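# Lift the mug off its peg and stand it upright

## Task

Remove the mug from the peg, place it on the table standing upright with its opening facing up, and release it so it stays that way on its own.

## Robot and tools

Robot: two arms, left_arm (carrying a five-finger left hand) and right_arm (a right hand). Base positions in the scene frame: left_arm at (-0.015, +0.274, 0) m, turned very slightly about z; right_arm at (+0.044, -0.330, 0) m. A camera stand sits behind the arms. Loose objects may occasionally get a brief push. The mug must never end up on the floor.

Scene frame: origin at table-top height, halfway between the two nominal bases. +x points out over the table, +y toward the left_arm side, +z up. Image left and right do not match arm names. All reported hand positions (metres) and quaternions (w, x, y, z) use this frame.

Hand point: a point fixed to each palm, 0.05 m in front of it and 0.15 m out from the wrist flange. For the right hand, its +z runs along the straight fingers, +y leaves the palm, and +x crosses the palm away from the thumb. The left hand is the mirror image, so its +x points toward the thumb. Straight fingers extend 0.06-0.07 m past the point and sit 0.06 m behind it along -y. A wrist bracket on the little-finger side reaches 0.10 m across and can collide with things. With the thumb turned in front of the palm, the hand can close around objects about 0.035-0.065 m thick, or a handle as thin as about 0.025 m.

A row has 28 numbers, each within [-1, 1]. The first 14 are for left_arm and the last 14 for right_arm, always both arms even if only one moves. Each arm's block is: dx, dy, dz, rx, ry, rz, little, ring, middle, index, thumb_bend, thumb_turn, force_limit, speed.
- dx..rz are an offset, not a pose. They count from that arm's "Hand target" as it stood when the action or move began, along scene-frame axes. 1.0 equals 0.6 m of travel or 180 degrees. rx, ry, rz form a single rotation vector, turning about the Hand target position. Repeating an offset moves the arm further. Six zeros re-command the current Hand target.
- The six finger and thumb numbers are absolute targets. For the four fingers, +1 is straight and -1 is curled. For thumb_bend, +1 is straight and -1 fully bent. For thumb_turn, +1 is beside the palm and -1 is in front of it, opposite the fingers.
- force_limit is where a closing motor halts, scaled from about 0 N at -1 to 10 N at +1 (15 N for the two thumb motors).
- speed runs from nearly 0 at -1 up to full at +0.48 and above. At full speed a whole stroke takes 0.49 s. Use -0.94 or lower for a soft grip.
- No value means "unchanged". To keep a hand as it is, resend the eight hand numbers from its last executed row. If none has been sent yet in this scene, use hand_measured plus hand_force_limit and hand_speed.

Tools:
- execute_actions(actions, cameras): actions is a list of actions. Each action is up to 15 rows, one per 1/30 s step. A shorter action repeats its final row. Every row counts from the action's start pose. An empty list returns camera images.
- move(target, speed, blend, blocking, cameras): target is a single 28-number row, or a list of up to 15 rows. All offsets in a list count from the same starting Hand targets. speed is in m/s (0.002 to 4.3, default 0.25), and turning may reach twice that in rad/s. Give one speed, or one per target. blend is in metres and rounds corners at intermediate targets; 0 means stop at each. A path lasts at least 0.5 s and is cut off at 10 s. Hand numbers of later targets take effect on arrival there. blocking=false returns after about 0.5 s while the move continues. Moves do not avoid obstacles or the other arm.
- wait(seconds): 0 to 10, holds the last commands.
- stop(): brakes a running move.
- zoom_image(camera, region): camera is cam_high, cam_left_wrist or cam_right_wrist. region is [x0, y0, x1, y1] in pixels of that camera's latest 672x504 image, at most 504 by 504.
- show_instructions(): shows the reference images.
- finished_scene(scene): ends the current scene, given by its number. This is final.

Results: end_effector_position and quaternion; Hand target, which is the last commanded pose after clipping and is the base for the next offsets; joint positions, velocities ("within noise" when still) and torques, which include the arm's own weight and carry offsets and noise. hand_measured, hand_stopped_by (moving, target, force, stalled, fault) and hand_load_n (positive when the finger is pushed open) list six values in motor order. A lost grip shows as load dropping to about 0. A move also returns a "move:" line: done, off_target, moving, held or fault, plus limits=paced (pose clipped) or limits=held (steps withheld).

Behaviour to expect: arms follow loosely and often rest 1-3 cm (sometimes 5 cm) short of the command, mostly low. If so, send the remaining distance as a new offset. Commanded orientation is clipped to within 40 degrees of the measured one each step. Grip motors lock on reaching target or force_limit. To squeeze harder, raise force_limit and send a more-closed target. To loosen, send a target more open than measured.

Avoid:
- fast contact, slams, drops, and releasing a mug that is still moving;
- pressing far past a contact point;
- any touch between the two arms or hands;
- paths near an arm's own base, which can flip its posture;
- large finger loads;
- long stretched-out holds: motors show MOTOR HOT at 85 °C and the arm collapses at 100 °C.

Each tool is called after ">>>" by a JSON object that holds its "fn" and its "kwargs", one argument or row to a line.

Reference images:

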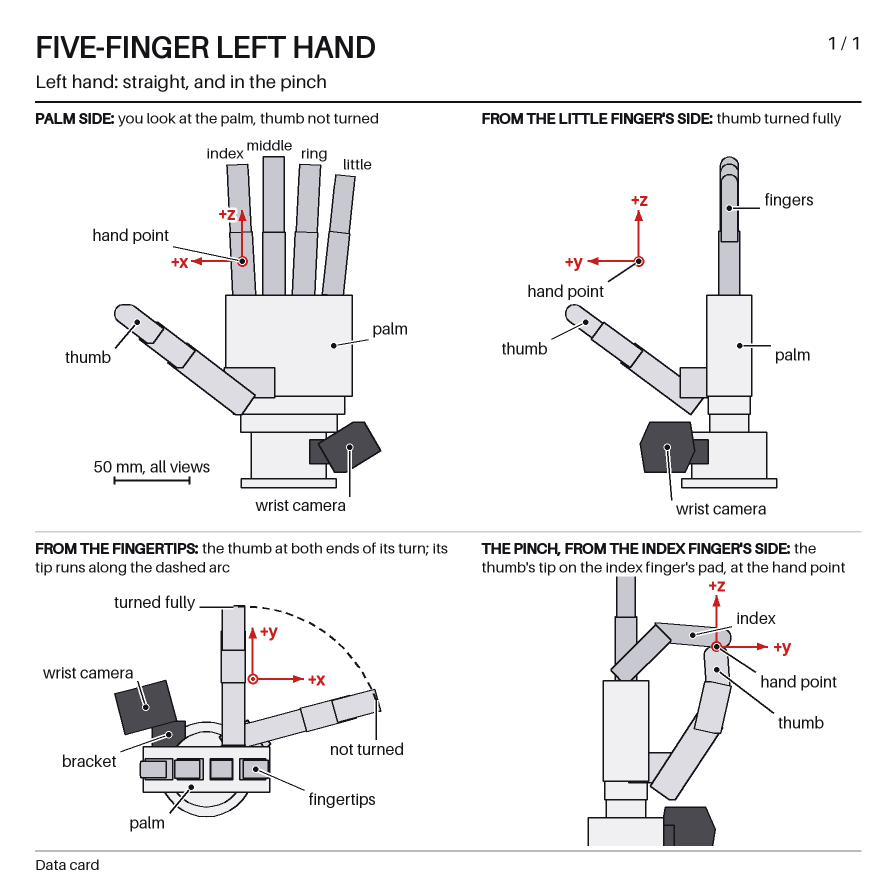

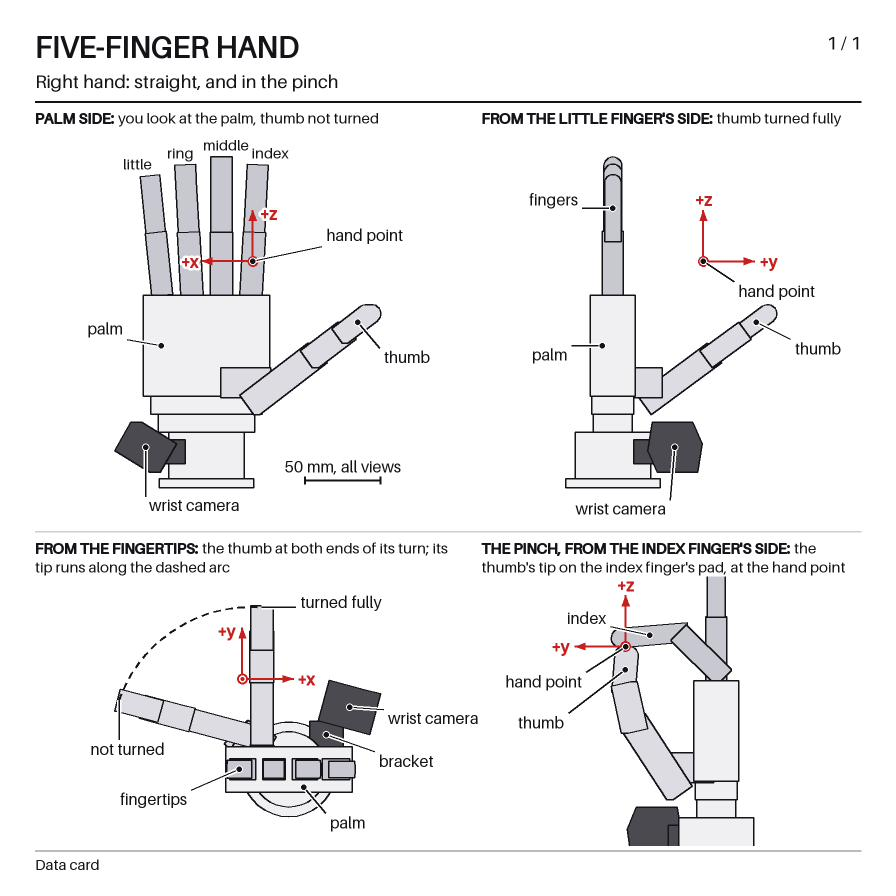

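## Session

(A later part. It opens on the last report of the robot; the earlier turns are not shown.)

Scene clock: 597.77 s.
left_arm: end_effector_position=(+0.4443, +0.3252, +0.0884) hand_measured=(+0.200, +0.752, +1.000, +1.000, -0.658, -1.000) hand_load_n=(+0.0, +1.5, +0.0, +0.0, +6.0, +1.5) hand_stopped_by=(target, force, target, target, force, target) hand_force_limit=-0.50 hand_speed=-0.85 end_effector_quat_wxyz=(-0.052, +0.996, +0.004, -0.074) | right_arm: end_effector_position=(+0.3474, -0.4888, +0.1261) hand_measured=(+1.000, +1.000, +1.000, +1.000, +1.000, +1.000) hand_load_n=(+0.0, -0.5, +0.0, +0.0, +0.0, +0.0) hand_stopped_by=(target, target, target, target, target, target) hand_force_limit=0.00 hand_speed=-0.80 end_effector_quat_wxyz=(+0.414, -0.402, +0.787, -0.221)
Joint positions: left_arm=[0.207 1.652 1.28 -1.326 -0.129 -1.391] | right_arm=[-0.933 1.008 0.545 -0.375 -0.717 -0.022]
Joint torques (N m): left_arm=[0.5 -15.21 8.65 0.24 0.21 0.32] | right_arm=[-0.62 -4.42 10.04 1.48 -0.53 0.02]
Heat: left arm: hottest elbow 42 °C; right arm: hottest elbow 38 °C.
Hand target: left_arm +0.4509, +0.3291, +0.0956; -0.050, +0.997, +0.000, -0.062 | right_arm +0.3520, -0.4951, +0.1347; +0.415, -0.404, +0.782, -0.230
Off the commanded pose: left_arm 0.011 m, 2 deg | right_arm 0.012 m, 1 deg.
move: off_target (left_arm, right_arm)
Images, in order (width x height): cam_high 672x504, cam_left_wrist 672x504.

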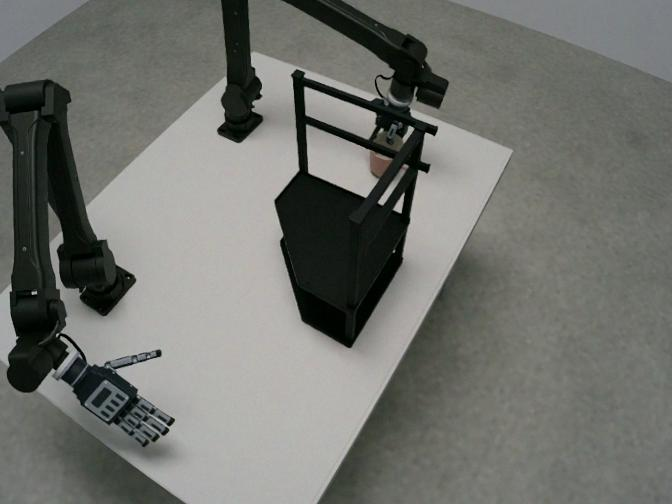

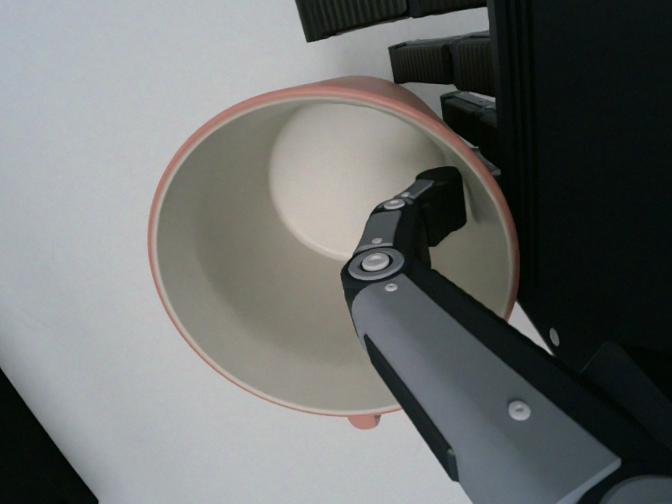

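>>> {"fn": "move", "kwargs": {
  "target": [0, 0, -0.014, 0, 0, 0, 0.2, 0.2, 1, 1, -1, -1, -0.5, -0.85, 0, 0, 0, 0, 0, 0, 1, 1, 1, 1, 1, 1, 0, -0.8],
  "speed": 0.03,
  "cameras": ["cam_high", "cam_left_wrist"]
}}

>>> {"fn": "zoom_image", "kwargs": {
  "camera": "cam_high",
  "region": [340, 100, 440, 200]
}}

Scene clock: 602.57 s.
left_arm: end_effector_position=(+0.4442, +0.3252, +0.0800) hand_measured=(+0.200, +0.752, +1.000, +1.000, -0.658, -1.000) hand_load_n=(+0.0, +1.5, +0.0, +0.0, +6.0, +1.5) hand_stopped_by=(target, force, target, target, force, target) hand_force_limit=-0.50 hand_speed=-0.85 end_effector_quat_wxyz=(-0.052, +0.996, +0.004, -0.074) | right_arm: end_effector_position=(+0.3474, -0.4888, +0.1261) hand_measured=(+1.000, +1.000, +1.000, +1.000, +1.000, +1.000) hand_load_n=(+0.0, +0.0, +0.0, +0.0, +0.0, +0.0) hand_stopped_by=(target, target, target, target, target, target) hand_force_limit=0.00 hand_speed=-0.80 end_effector_quat_wxyz=(+0.414, -0.402, +0.787, -0.221)
Joint positions: left_arm=[0.207 1.66 1.267 -1.305 -0.129 -1.391] | right_arm=[-0.933 1.008 0.545 -0.375 -0.717 -0.022]
Joint torques (N m): left_arm=[0.56 -15.33 8.54 0.23 0.21 0.32] | right_arm=[-0.79 -4.19 9.89 1.51 -0.52 0.03]
Heat: left arm: hottest elbow 41 °C; right arm: hottest elbow 38 °C.
Hand target: left_arm +0.4509, +0.3291, +0.0872; -0.050, +0.997, +0.000, -0.062 | right_arm +0.3520, -0.4951, +0.1347; +0.415, -0.404, +0.782, -0.230
Off the commanded pose: left_arm 0.011 m, 2 deg | right_arm 0.012 m, 1 deg.
move: off_target (left_arm, right_arm)
Images, in order (width x height): cam_high 672x504, cam_left_wrist 672x504.

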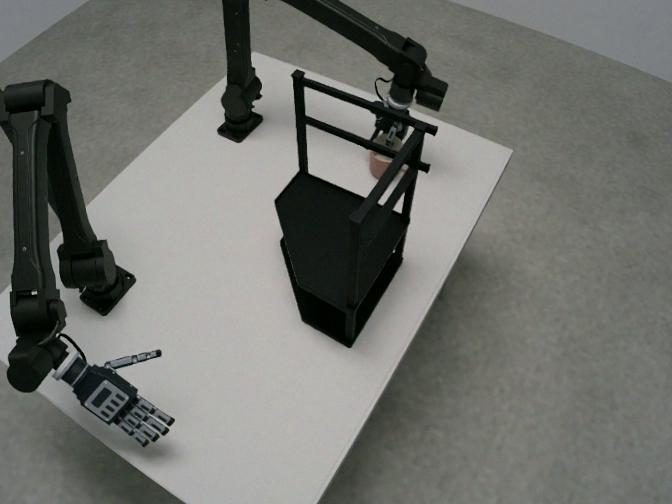

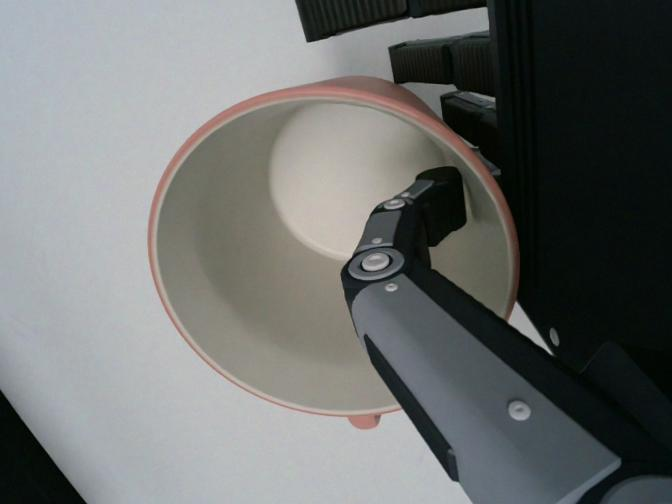

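Scaled by 5.040 from the camera's 672x504 image, which has a finer 960x720 frame.

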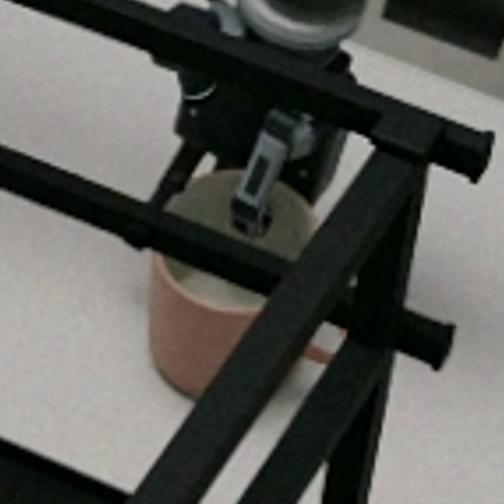

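>>> {"fn": "move", "kwargs": {
  "target": [0, 0, -0.013, 0, 0, 0, 0.2, 0.2, 1, 1, -1, -1, -0.5, -0.85, 0, 0, 0, 0, 0, 0, 1, 1, 1, 1, 1, 1, 0, -0.8],
  "speed": 0.03,
  "cameras": ["cam_high", "cam_left_wrist"]
}}

>>> {"fn": "zoom_image", "kwargs": {
  "camera": "cam_high",
  "region": [340, 100, 440, 200]
}}

Scene clock: 607.40 s.
left_arm: end_effector_position=(+0.4453, +0.3256, +0.0755) hand_measured=(+0.200, +0.752, +1.000, +1.000, -0.658, -1.000) hand_load_n=(+0.0, +1.0, +0.5, +0.0, +4.5, +1.0) hand_stopped_by=(target, force, target, target, force, target) hand_force_limit=-0.50 hand_speed=-0.85 end_effector_quat_wxyz=(-0.052, +0.996, +0.004, -0.071) | right_arm: end_effector_position=(+0.3474, -0.4888, +0.1261) hand_measured=(+1.000, +1.000, +1.000, +1.000, +1.000, +1.000) hand_load_n=(+0.0, +0.0, +0.0, +0.0, +0.0, +0.0) hand_stopped_by=(target, target, target, target, target, target) hand_force_limit=0.00 hand_speed=-0.80 end_effector_quat_wxyz=(+0.414, -0.402, +0.787, -0.221)
Joint positions: left_arm=[0.208 1.664 1.259 -1.287 -0.129 -1.39] | right_arm=[-0.933 1.008 0.545 -0.375 -0.717 -0.022]
Joint torques (N m): left_arm=[0.56 -14.92 8.25 0.28 0.19 0.3] | right_arm=[-0.67 -4.37 10.03 1.47 -0.52 0]
Heat: left arm: hottest elbow 40 °C; right arm: hottest elbow 38 °C.
Hand target: left_arm +0.4508, +0.3291, +0.0793; -0.050, +0.997, +0.000, -0.062 | right_arm +0.3520, -0.4951, +0.1347; +0.415, -0.404, +0.782, -0.230
Off the commanded pose: left_arm 0.008 m, 1 deg | right_arm 0.012 m, 1 deg.
move: off_target (right_arm)
Images, in order (width x height): cam_high 672x504, cam_left_wrist 672x504.

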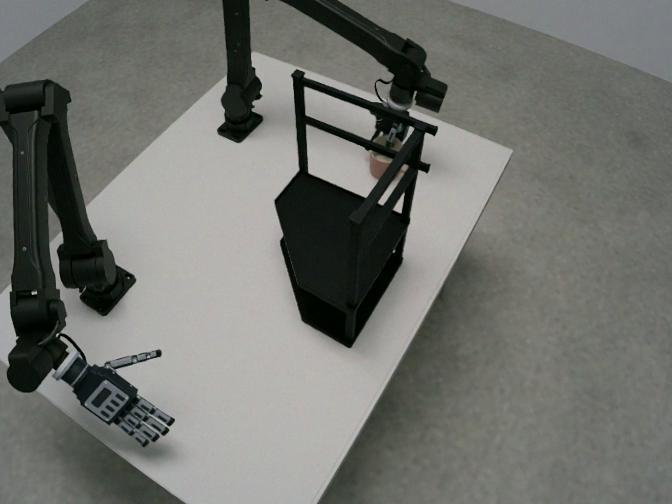

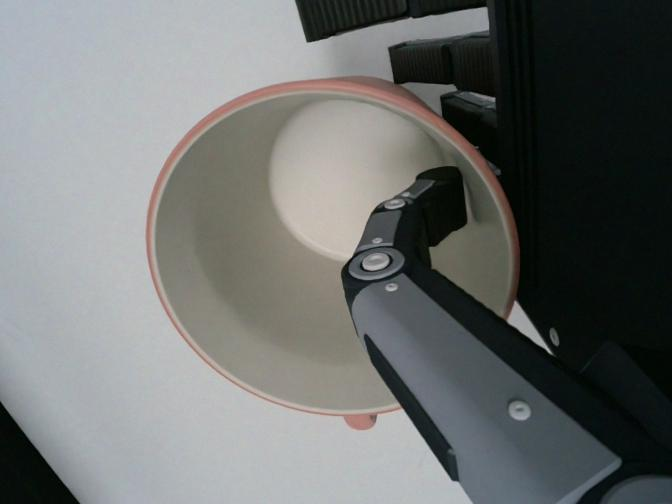

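Scaled by 5.040 from the camera's 672x504 image, which has a finer 960x720 frame.

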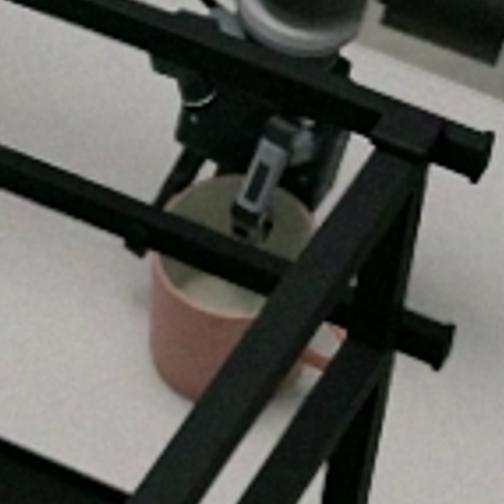

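>>> {"fn": "move", "kwargs": {
  "target": [0, 0, 0, 0, 0, 0, 0.2, 0.2, 1, 1, -0.3, -1, -0.5, -0.93, 0, 0, 0, 0, 0, 0, 1, 1, 1, 1, 1, 1, 0, -0.8],
  "speed": 0.03,
  "cameras": ["cam_high", "cam_left_wrist"]
}}

>>> {"fn": "zoom_image", "kwargs": {
  "camera": "cam_high",
  "region": [340, 100, 440, 200]
}}

Scene clock: 616.80 s.
left_arm: end_effector_position=(+0.4457, +0.3272, +0.0755) hand_measured=(+0.200, +0.752, +1.000, +1.000, -0.300, -1.000) hand_load_n=(+0.0, +0.0, +0.0, +0.0, +0.0, +0.0) hand_stopped_by=(target, force, target, target, target, target) hand_force_limit=-0.50 hand_speed=-0.93 end_effector_quat_wxyz=(-0.051, +0.996, +0.006, -0.070) | right_arm: end_effector_position=(+0.3474, -0.4888, +0.1261) hand_measured=(+1.000, +1.000, +1.000, +1.000, +1.000, +1.000) hand_load_n=(+0.0, +0.0, +0.0, +0.0, +0.0, +0.0) hand_stopped_by=(target, target, target, target, target, target) hand_force_limit=0.00 hand_speed=-0.80 end_effector_quat_wxyz=(+0.414, -0.402, +0.787, -0.221)
Joint positions: left_arm=[0.212 1.664 1.259 -1.285 -0.127 -1.389] | right_arm=[-0.933 1.008 0.545 -0.375 -0.717 -0.022]
Joint torques (N m): left_arm=[0.09 -14.86 8.27 0.23 0.11 0.29] | right_arm=[-0.5 -4.13 10 1.44 -0.54 0]
Heat: left arm: hottest elbow 38 °C; right arm: hottest elbow 38 °C.
Hand target: left_arm +0.4509, +0.3290, +0.0793; -0.050, +0.997, +0.000, -0.062 | right_arm +0.3520, -0.4951, +0.1347; +0.415, -0.404, +0.782, -0.230
Off the commanded pose: left_arm 0.007 m, 1 deg | right_arm 0.012 m, 1 deg.
move: off_target (right_arm)
Images, in order (width x height): cam_high 672x504, cam_left_wrist 672x504.

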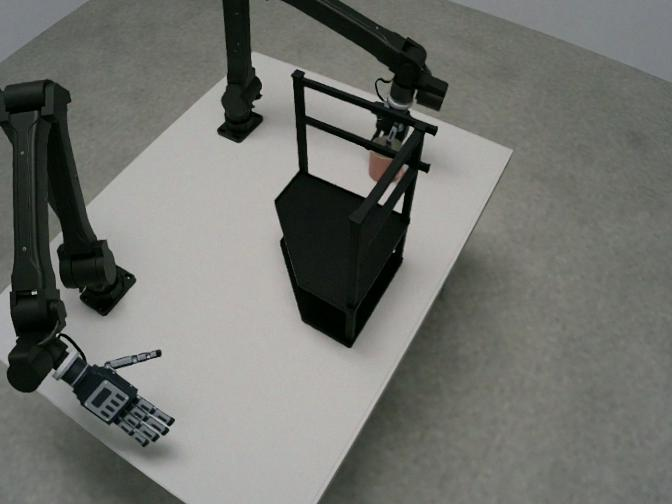

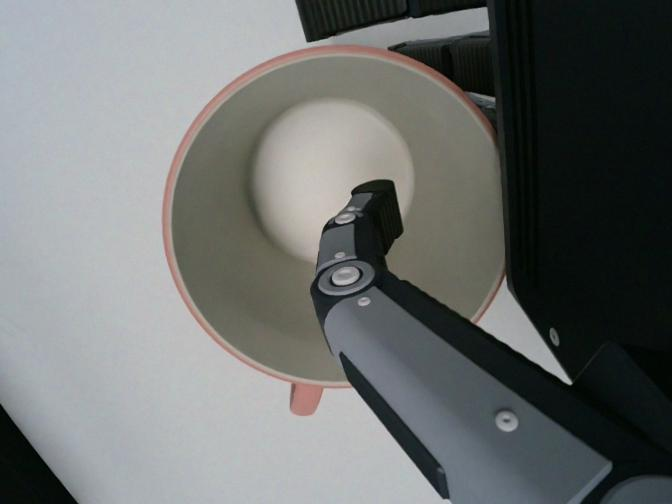

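Scaled by 5.040 from the camera's 672x504 image, which has a finer 960x720 frame.

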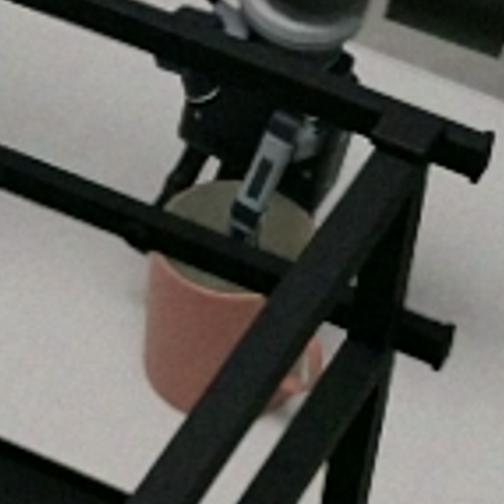

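>>> {"fn": "move", "kwargs": {
  "target": [0, 0, 0, 0, 0, 0, 1, 1, 1, 1, 0, -1, -0.5, -0.85, 0, 0, 0, 0, 0, 0, 1, 1, 1, 1, 1, 1, 0, -0.8],
  "speed": 0.03,
  "cameras": ["cam_high", "cam_left_wrist"]
}}

>>> {"fn": "zoom_image", "kwargs": {
  "camera": "cam_high",
  "region": [340, 100, 440, 200]
}}

Scene clock: 622.27 s.
left_arm: end_effector_position=(+0.4457, +0.3272, +0.0755) hand_measured=(+1.000, +1.000, +1.000, +1.000, +0.000, -1.000) hand_load_n=(+0.0, +0.0, +0.0, +0.0, +0.0, +0.0) hand_stopped_by=(target, target, target, target, target, target) hand_force_limit=-0.50 hand_speed=-0.85 end_effector_quat_wxyz=(-0.051, +0.996, +0.006, -0.070) | right_arm: end_effector_position=(+0.3474, -0.4888, +0.1261) hand_measured=(+1.000, +1.000, +1.000, +1.000, +1.000, +1.000) hand_load_n=(+0.0, +0.0, +0.0, +0.0, +0.0, +0.0) hand_stopped_by=(target, target, target, target, target, target) hand_force_limit=0.00 hand_speed=-0.80 end_effector_quat_wxyz=(+0.414, -0.402, +0.787, -0.221)
Joint positions: left_arm=[0.212 1.664 1.259 -1.285 -0.127 -1.389] | right_arm=[-0.933 1.008 0.545 -0.375 -0.717 -0.022]
Joint torques (N m): left_arm=[0.15 -14.92 8.27 0.21 0.11 0.29] | right_arm=[-0.38 -4.01 10.09 1.55 -0.52 0]
Heat: left arm: hottest elbow 38 °C; right arm: hottest elbow 38 °C.
Hand target: left_arm +0.4509, +0.3290, +0.0793; -0.050, +0.997, +0.000, -0.062 | right_arm +0.3520, -0.4951, +0.1347; +0.415, -0.404, +0.782, -0.230
Off the commanded pose: left_arm 0.007 m, 1 deg | right_arm 0.012 m, 1 deg.
move: off_target (right_arm)
Images, in order (width x height): cam_high 672x504, cam_left_wrist 672x504.

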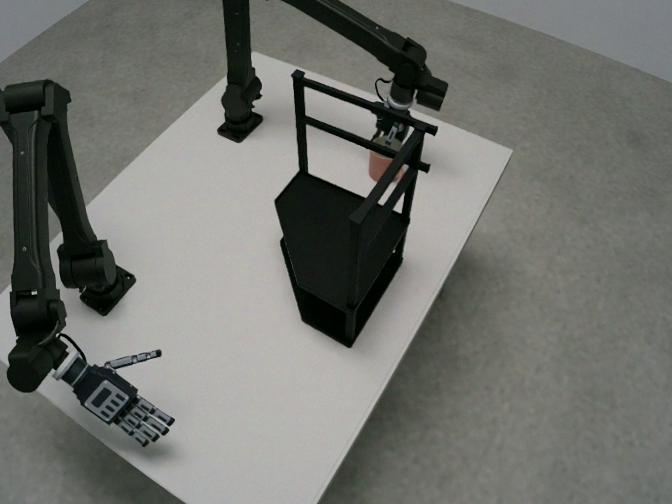

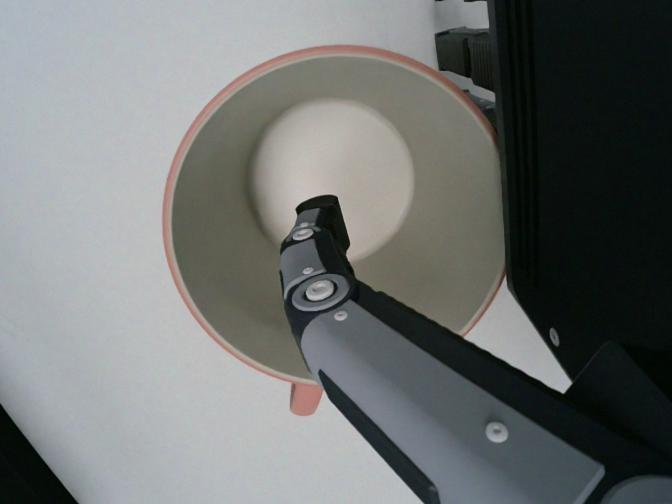

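Scaled by 5.040 from the camera's 672x504 image, which has a finer 960x720 frame.

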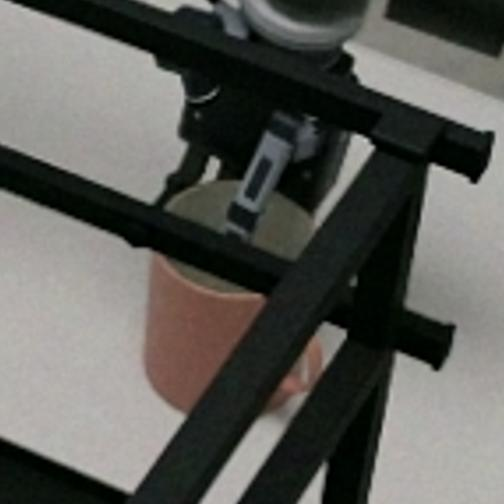

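>>> {"fn": "move", "kwargs": {
  "target": [
    [0, 0.025, 0.01, 0, 0, 0, 1, 1, 1, 1, 0, -1, -0.5, -0.85, 0, 0, 0, 0, 0, 0, 1, 1, 1, 1, 1, 1, 0, -0.8],
    [0, 0.03, 0.25, 0, 0, 0, 1, 1, 1, 1, 0, -1, -0.5, -0.85, 0, 0, 0, 0, 0, 0, 1, 1, 1, 1, 1, 1, 0, -0.8]
  ],
  "speed": [0.04, 0.12],
  "blend": [0.005, 0],
  "cameras": ["cam_high", "cam_left_wrist"]
}}

>>> {"fn": "zoom_image", "kwargs": {
  "camera": "cam_high",
  "region": [330, 60, 470, 200]
}}

Scene clock: 628.47 s.
left_arm: end_effector_position=(+0.4409, +0.3408, +0.2026) hand_measured=(+1.000, +1.000, +1.000, +1.000, +0.000, -1.000) hand_load_n=(+0.0, +0.0, +0.0, +0.0, +0.0, +0.0) hand_stopped_by=(target, target, target, target, target, target) hand_force_limit=-0.50 hand_speed=-0.85 end_effector_quat_wxyz=(-0.044, +0.995, +0.002, -0.089) | right_arm: end_effector_position=(+0.3474, -0.4888, +0.1261) hand_measured=(+1.000, +1.000, +1.000, +1.000, +1.000, +1.000) hand_load_n=(+0.0, +0.0, +0.0, +0.0, +0.0, +0.0) hand_stopped_by=(target, target, target, target, target, target) hand_force_limit=0.00 hand_speed=-0.80 end_effector_quat_wxyz=(+0.414, -0.402, +0.787, -0.221)
Joint positions: left_arm=[0.244 1.609 1.531 -1.648 -0.127 -1.352] | right_arm=[-0.933 1.008 0.545 -0.375 -0.717 -0.022]
Joint torques (N m): left_arm=[0.5 -16.09 12.05 -0.43 -0.08 0.3] | right_arm=[-0.62 -4.07 9.95 1.44 -0.53 -0.01]
Motor temperatures (°C): left_arm=[27 30 37 23 26 23] | right_arm=[22 24 38 25 26 25]
Heat: left arm: hottest elbow 37 °C; right arm: hottest elbow 38 °C.
Hand target: left_arm +0.4508, +0.3470, +0.2294; -0.050, +0.997, +0.000, -0.062 | right_arm +0.3520, -0.4951, +0.1347; +0.415, -0.404, +0.782, -0.230
Off the commanded pose: left_arm 0.029 m, 3 deg | right_arm 0.012 m, 1 deg.
move: off_target (left_arm, right_arm)
Images, in order (width x height): cam_high 672x504, cam_left_wrist 672x504.

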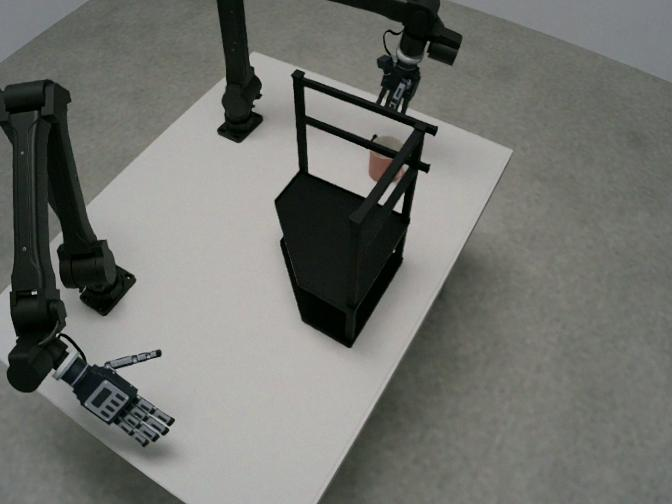

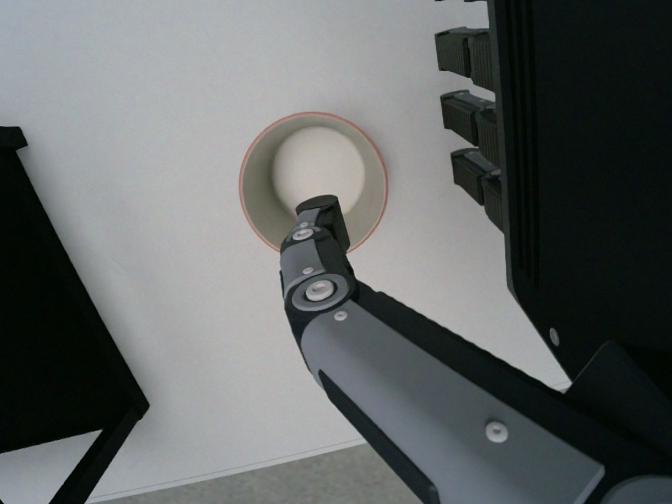

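Scaled by 3.600 from the camera's 672x504 image, which has a finer 960x720 frame.

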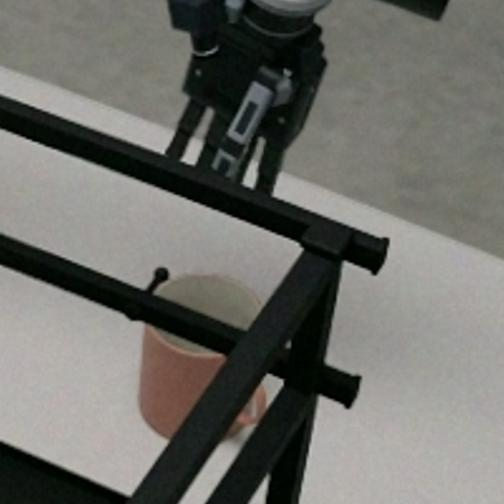

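>>> {"fn": "finished_scene", "kwargs": {
  "scene": 1
}}

The scene is finished: the task was done.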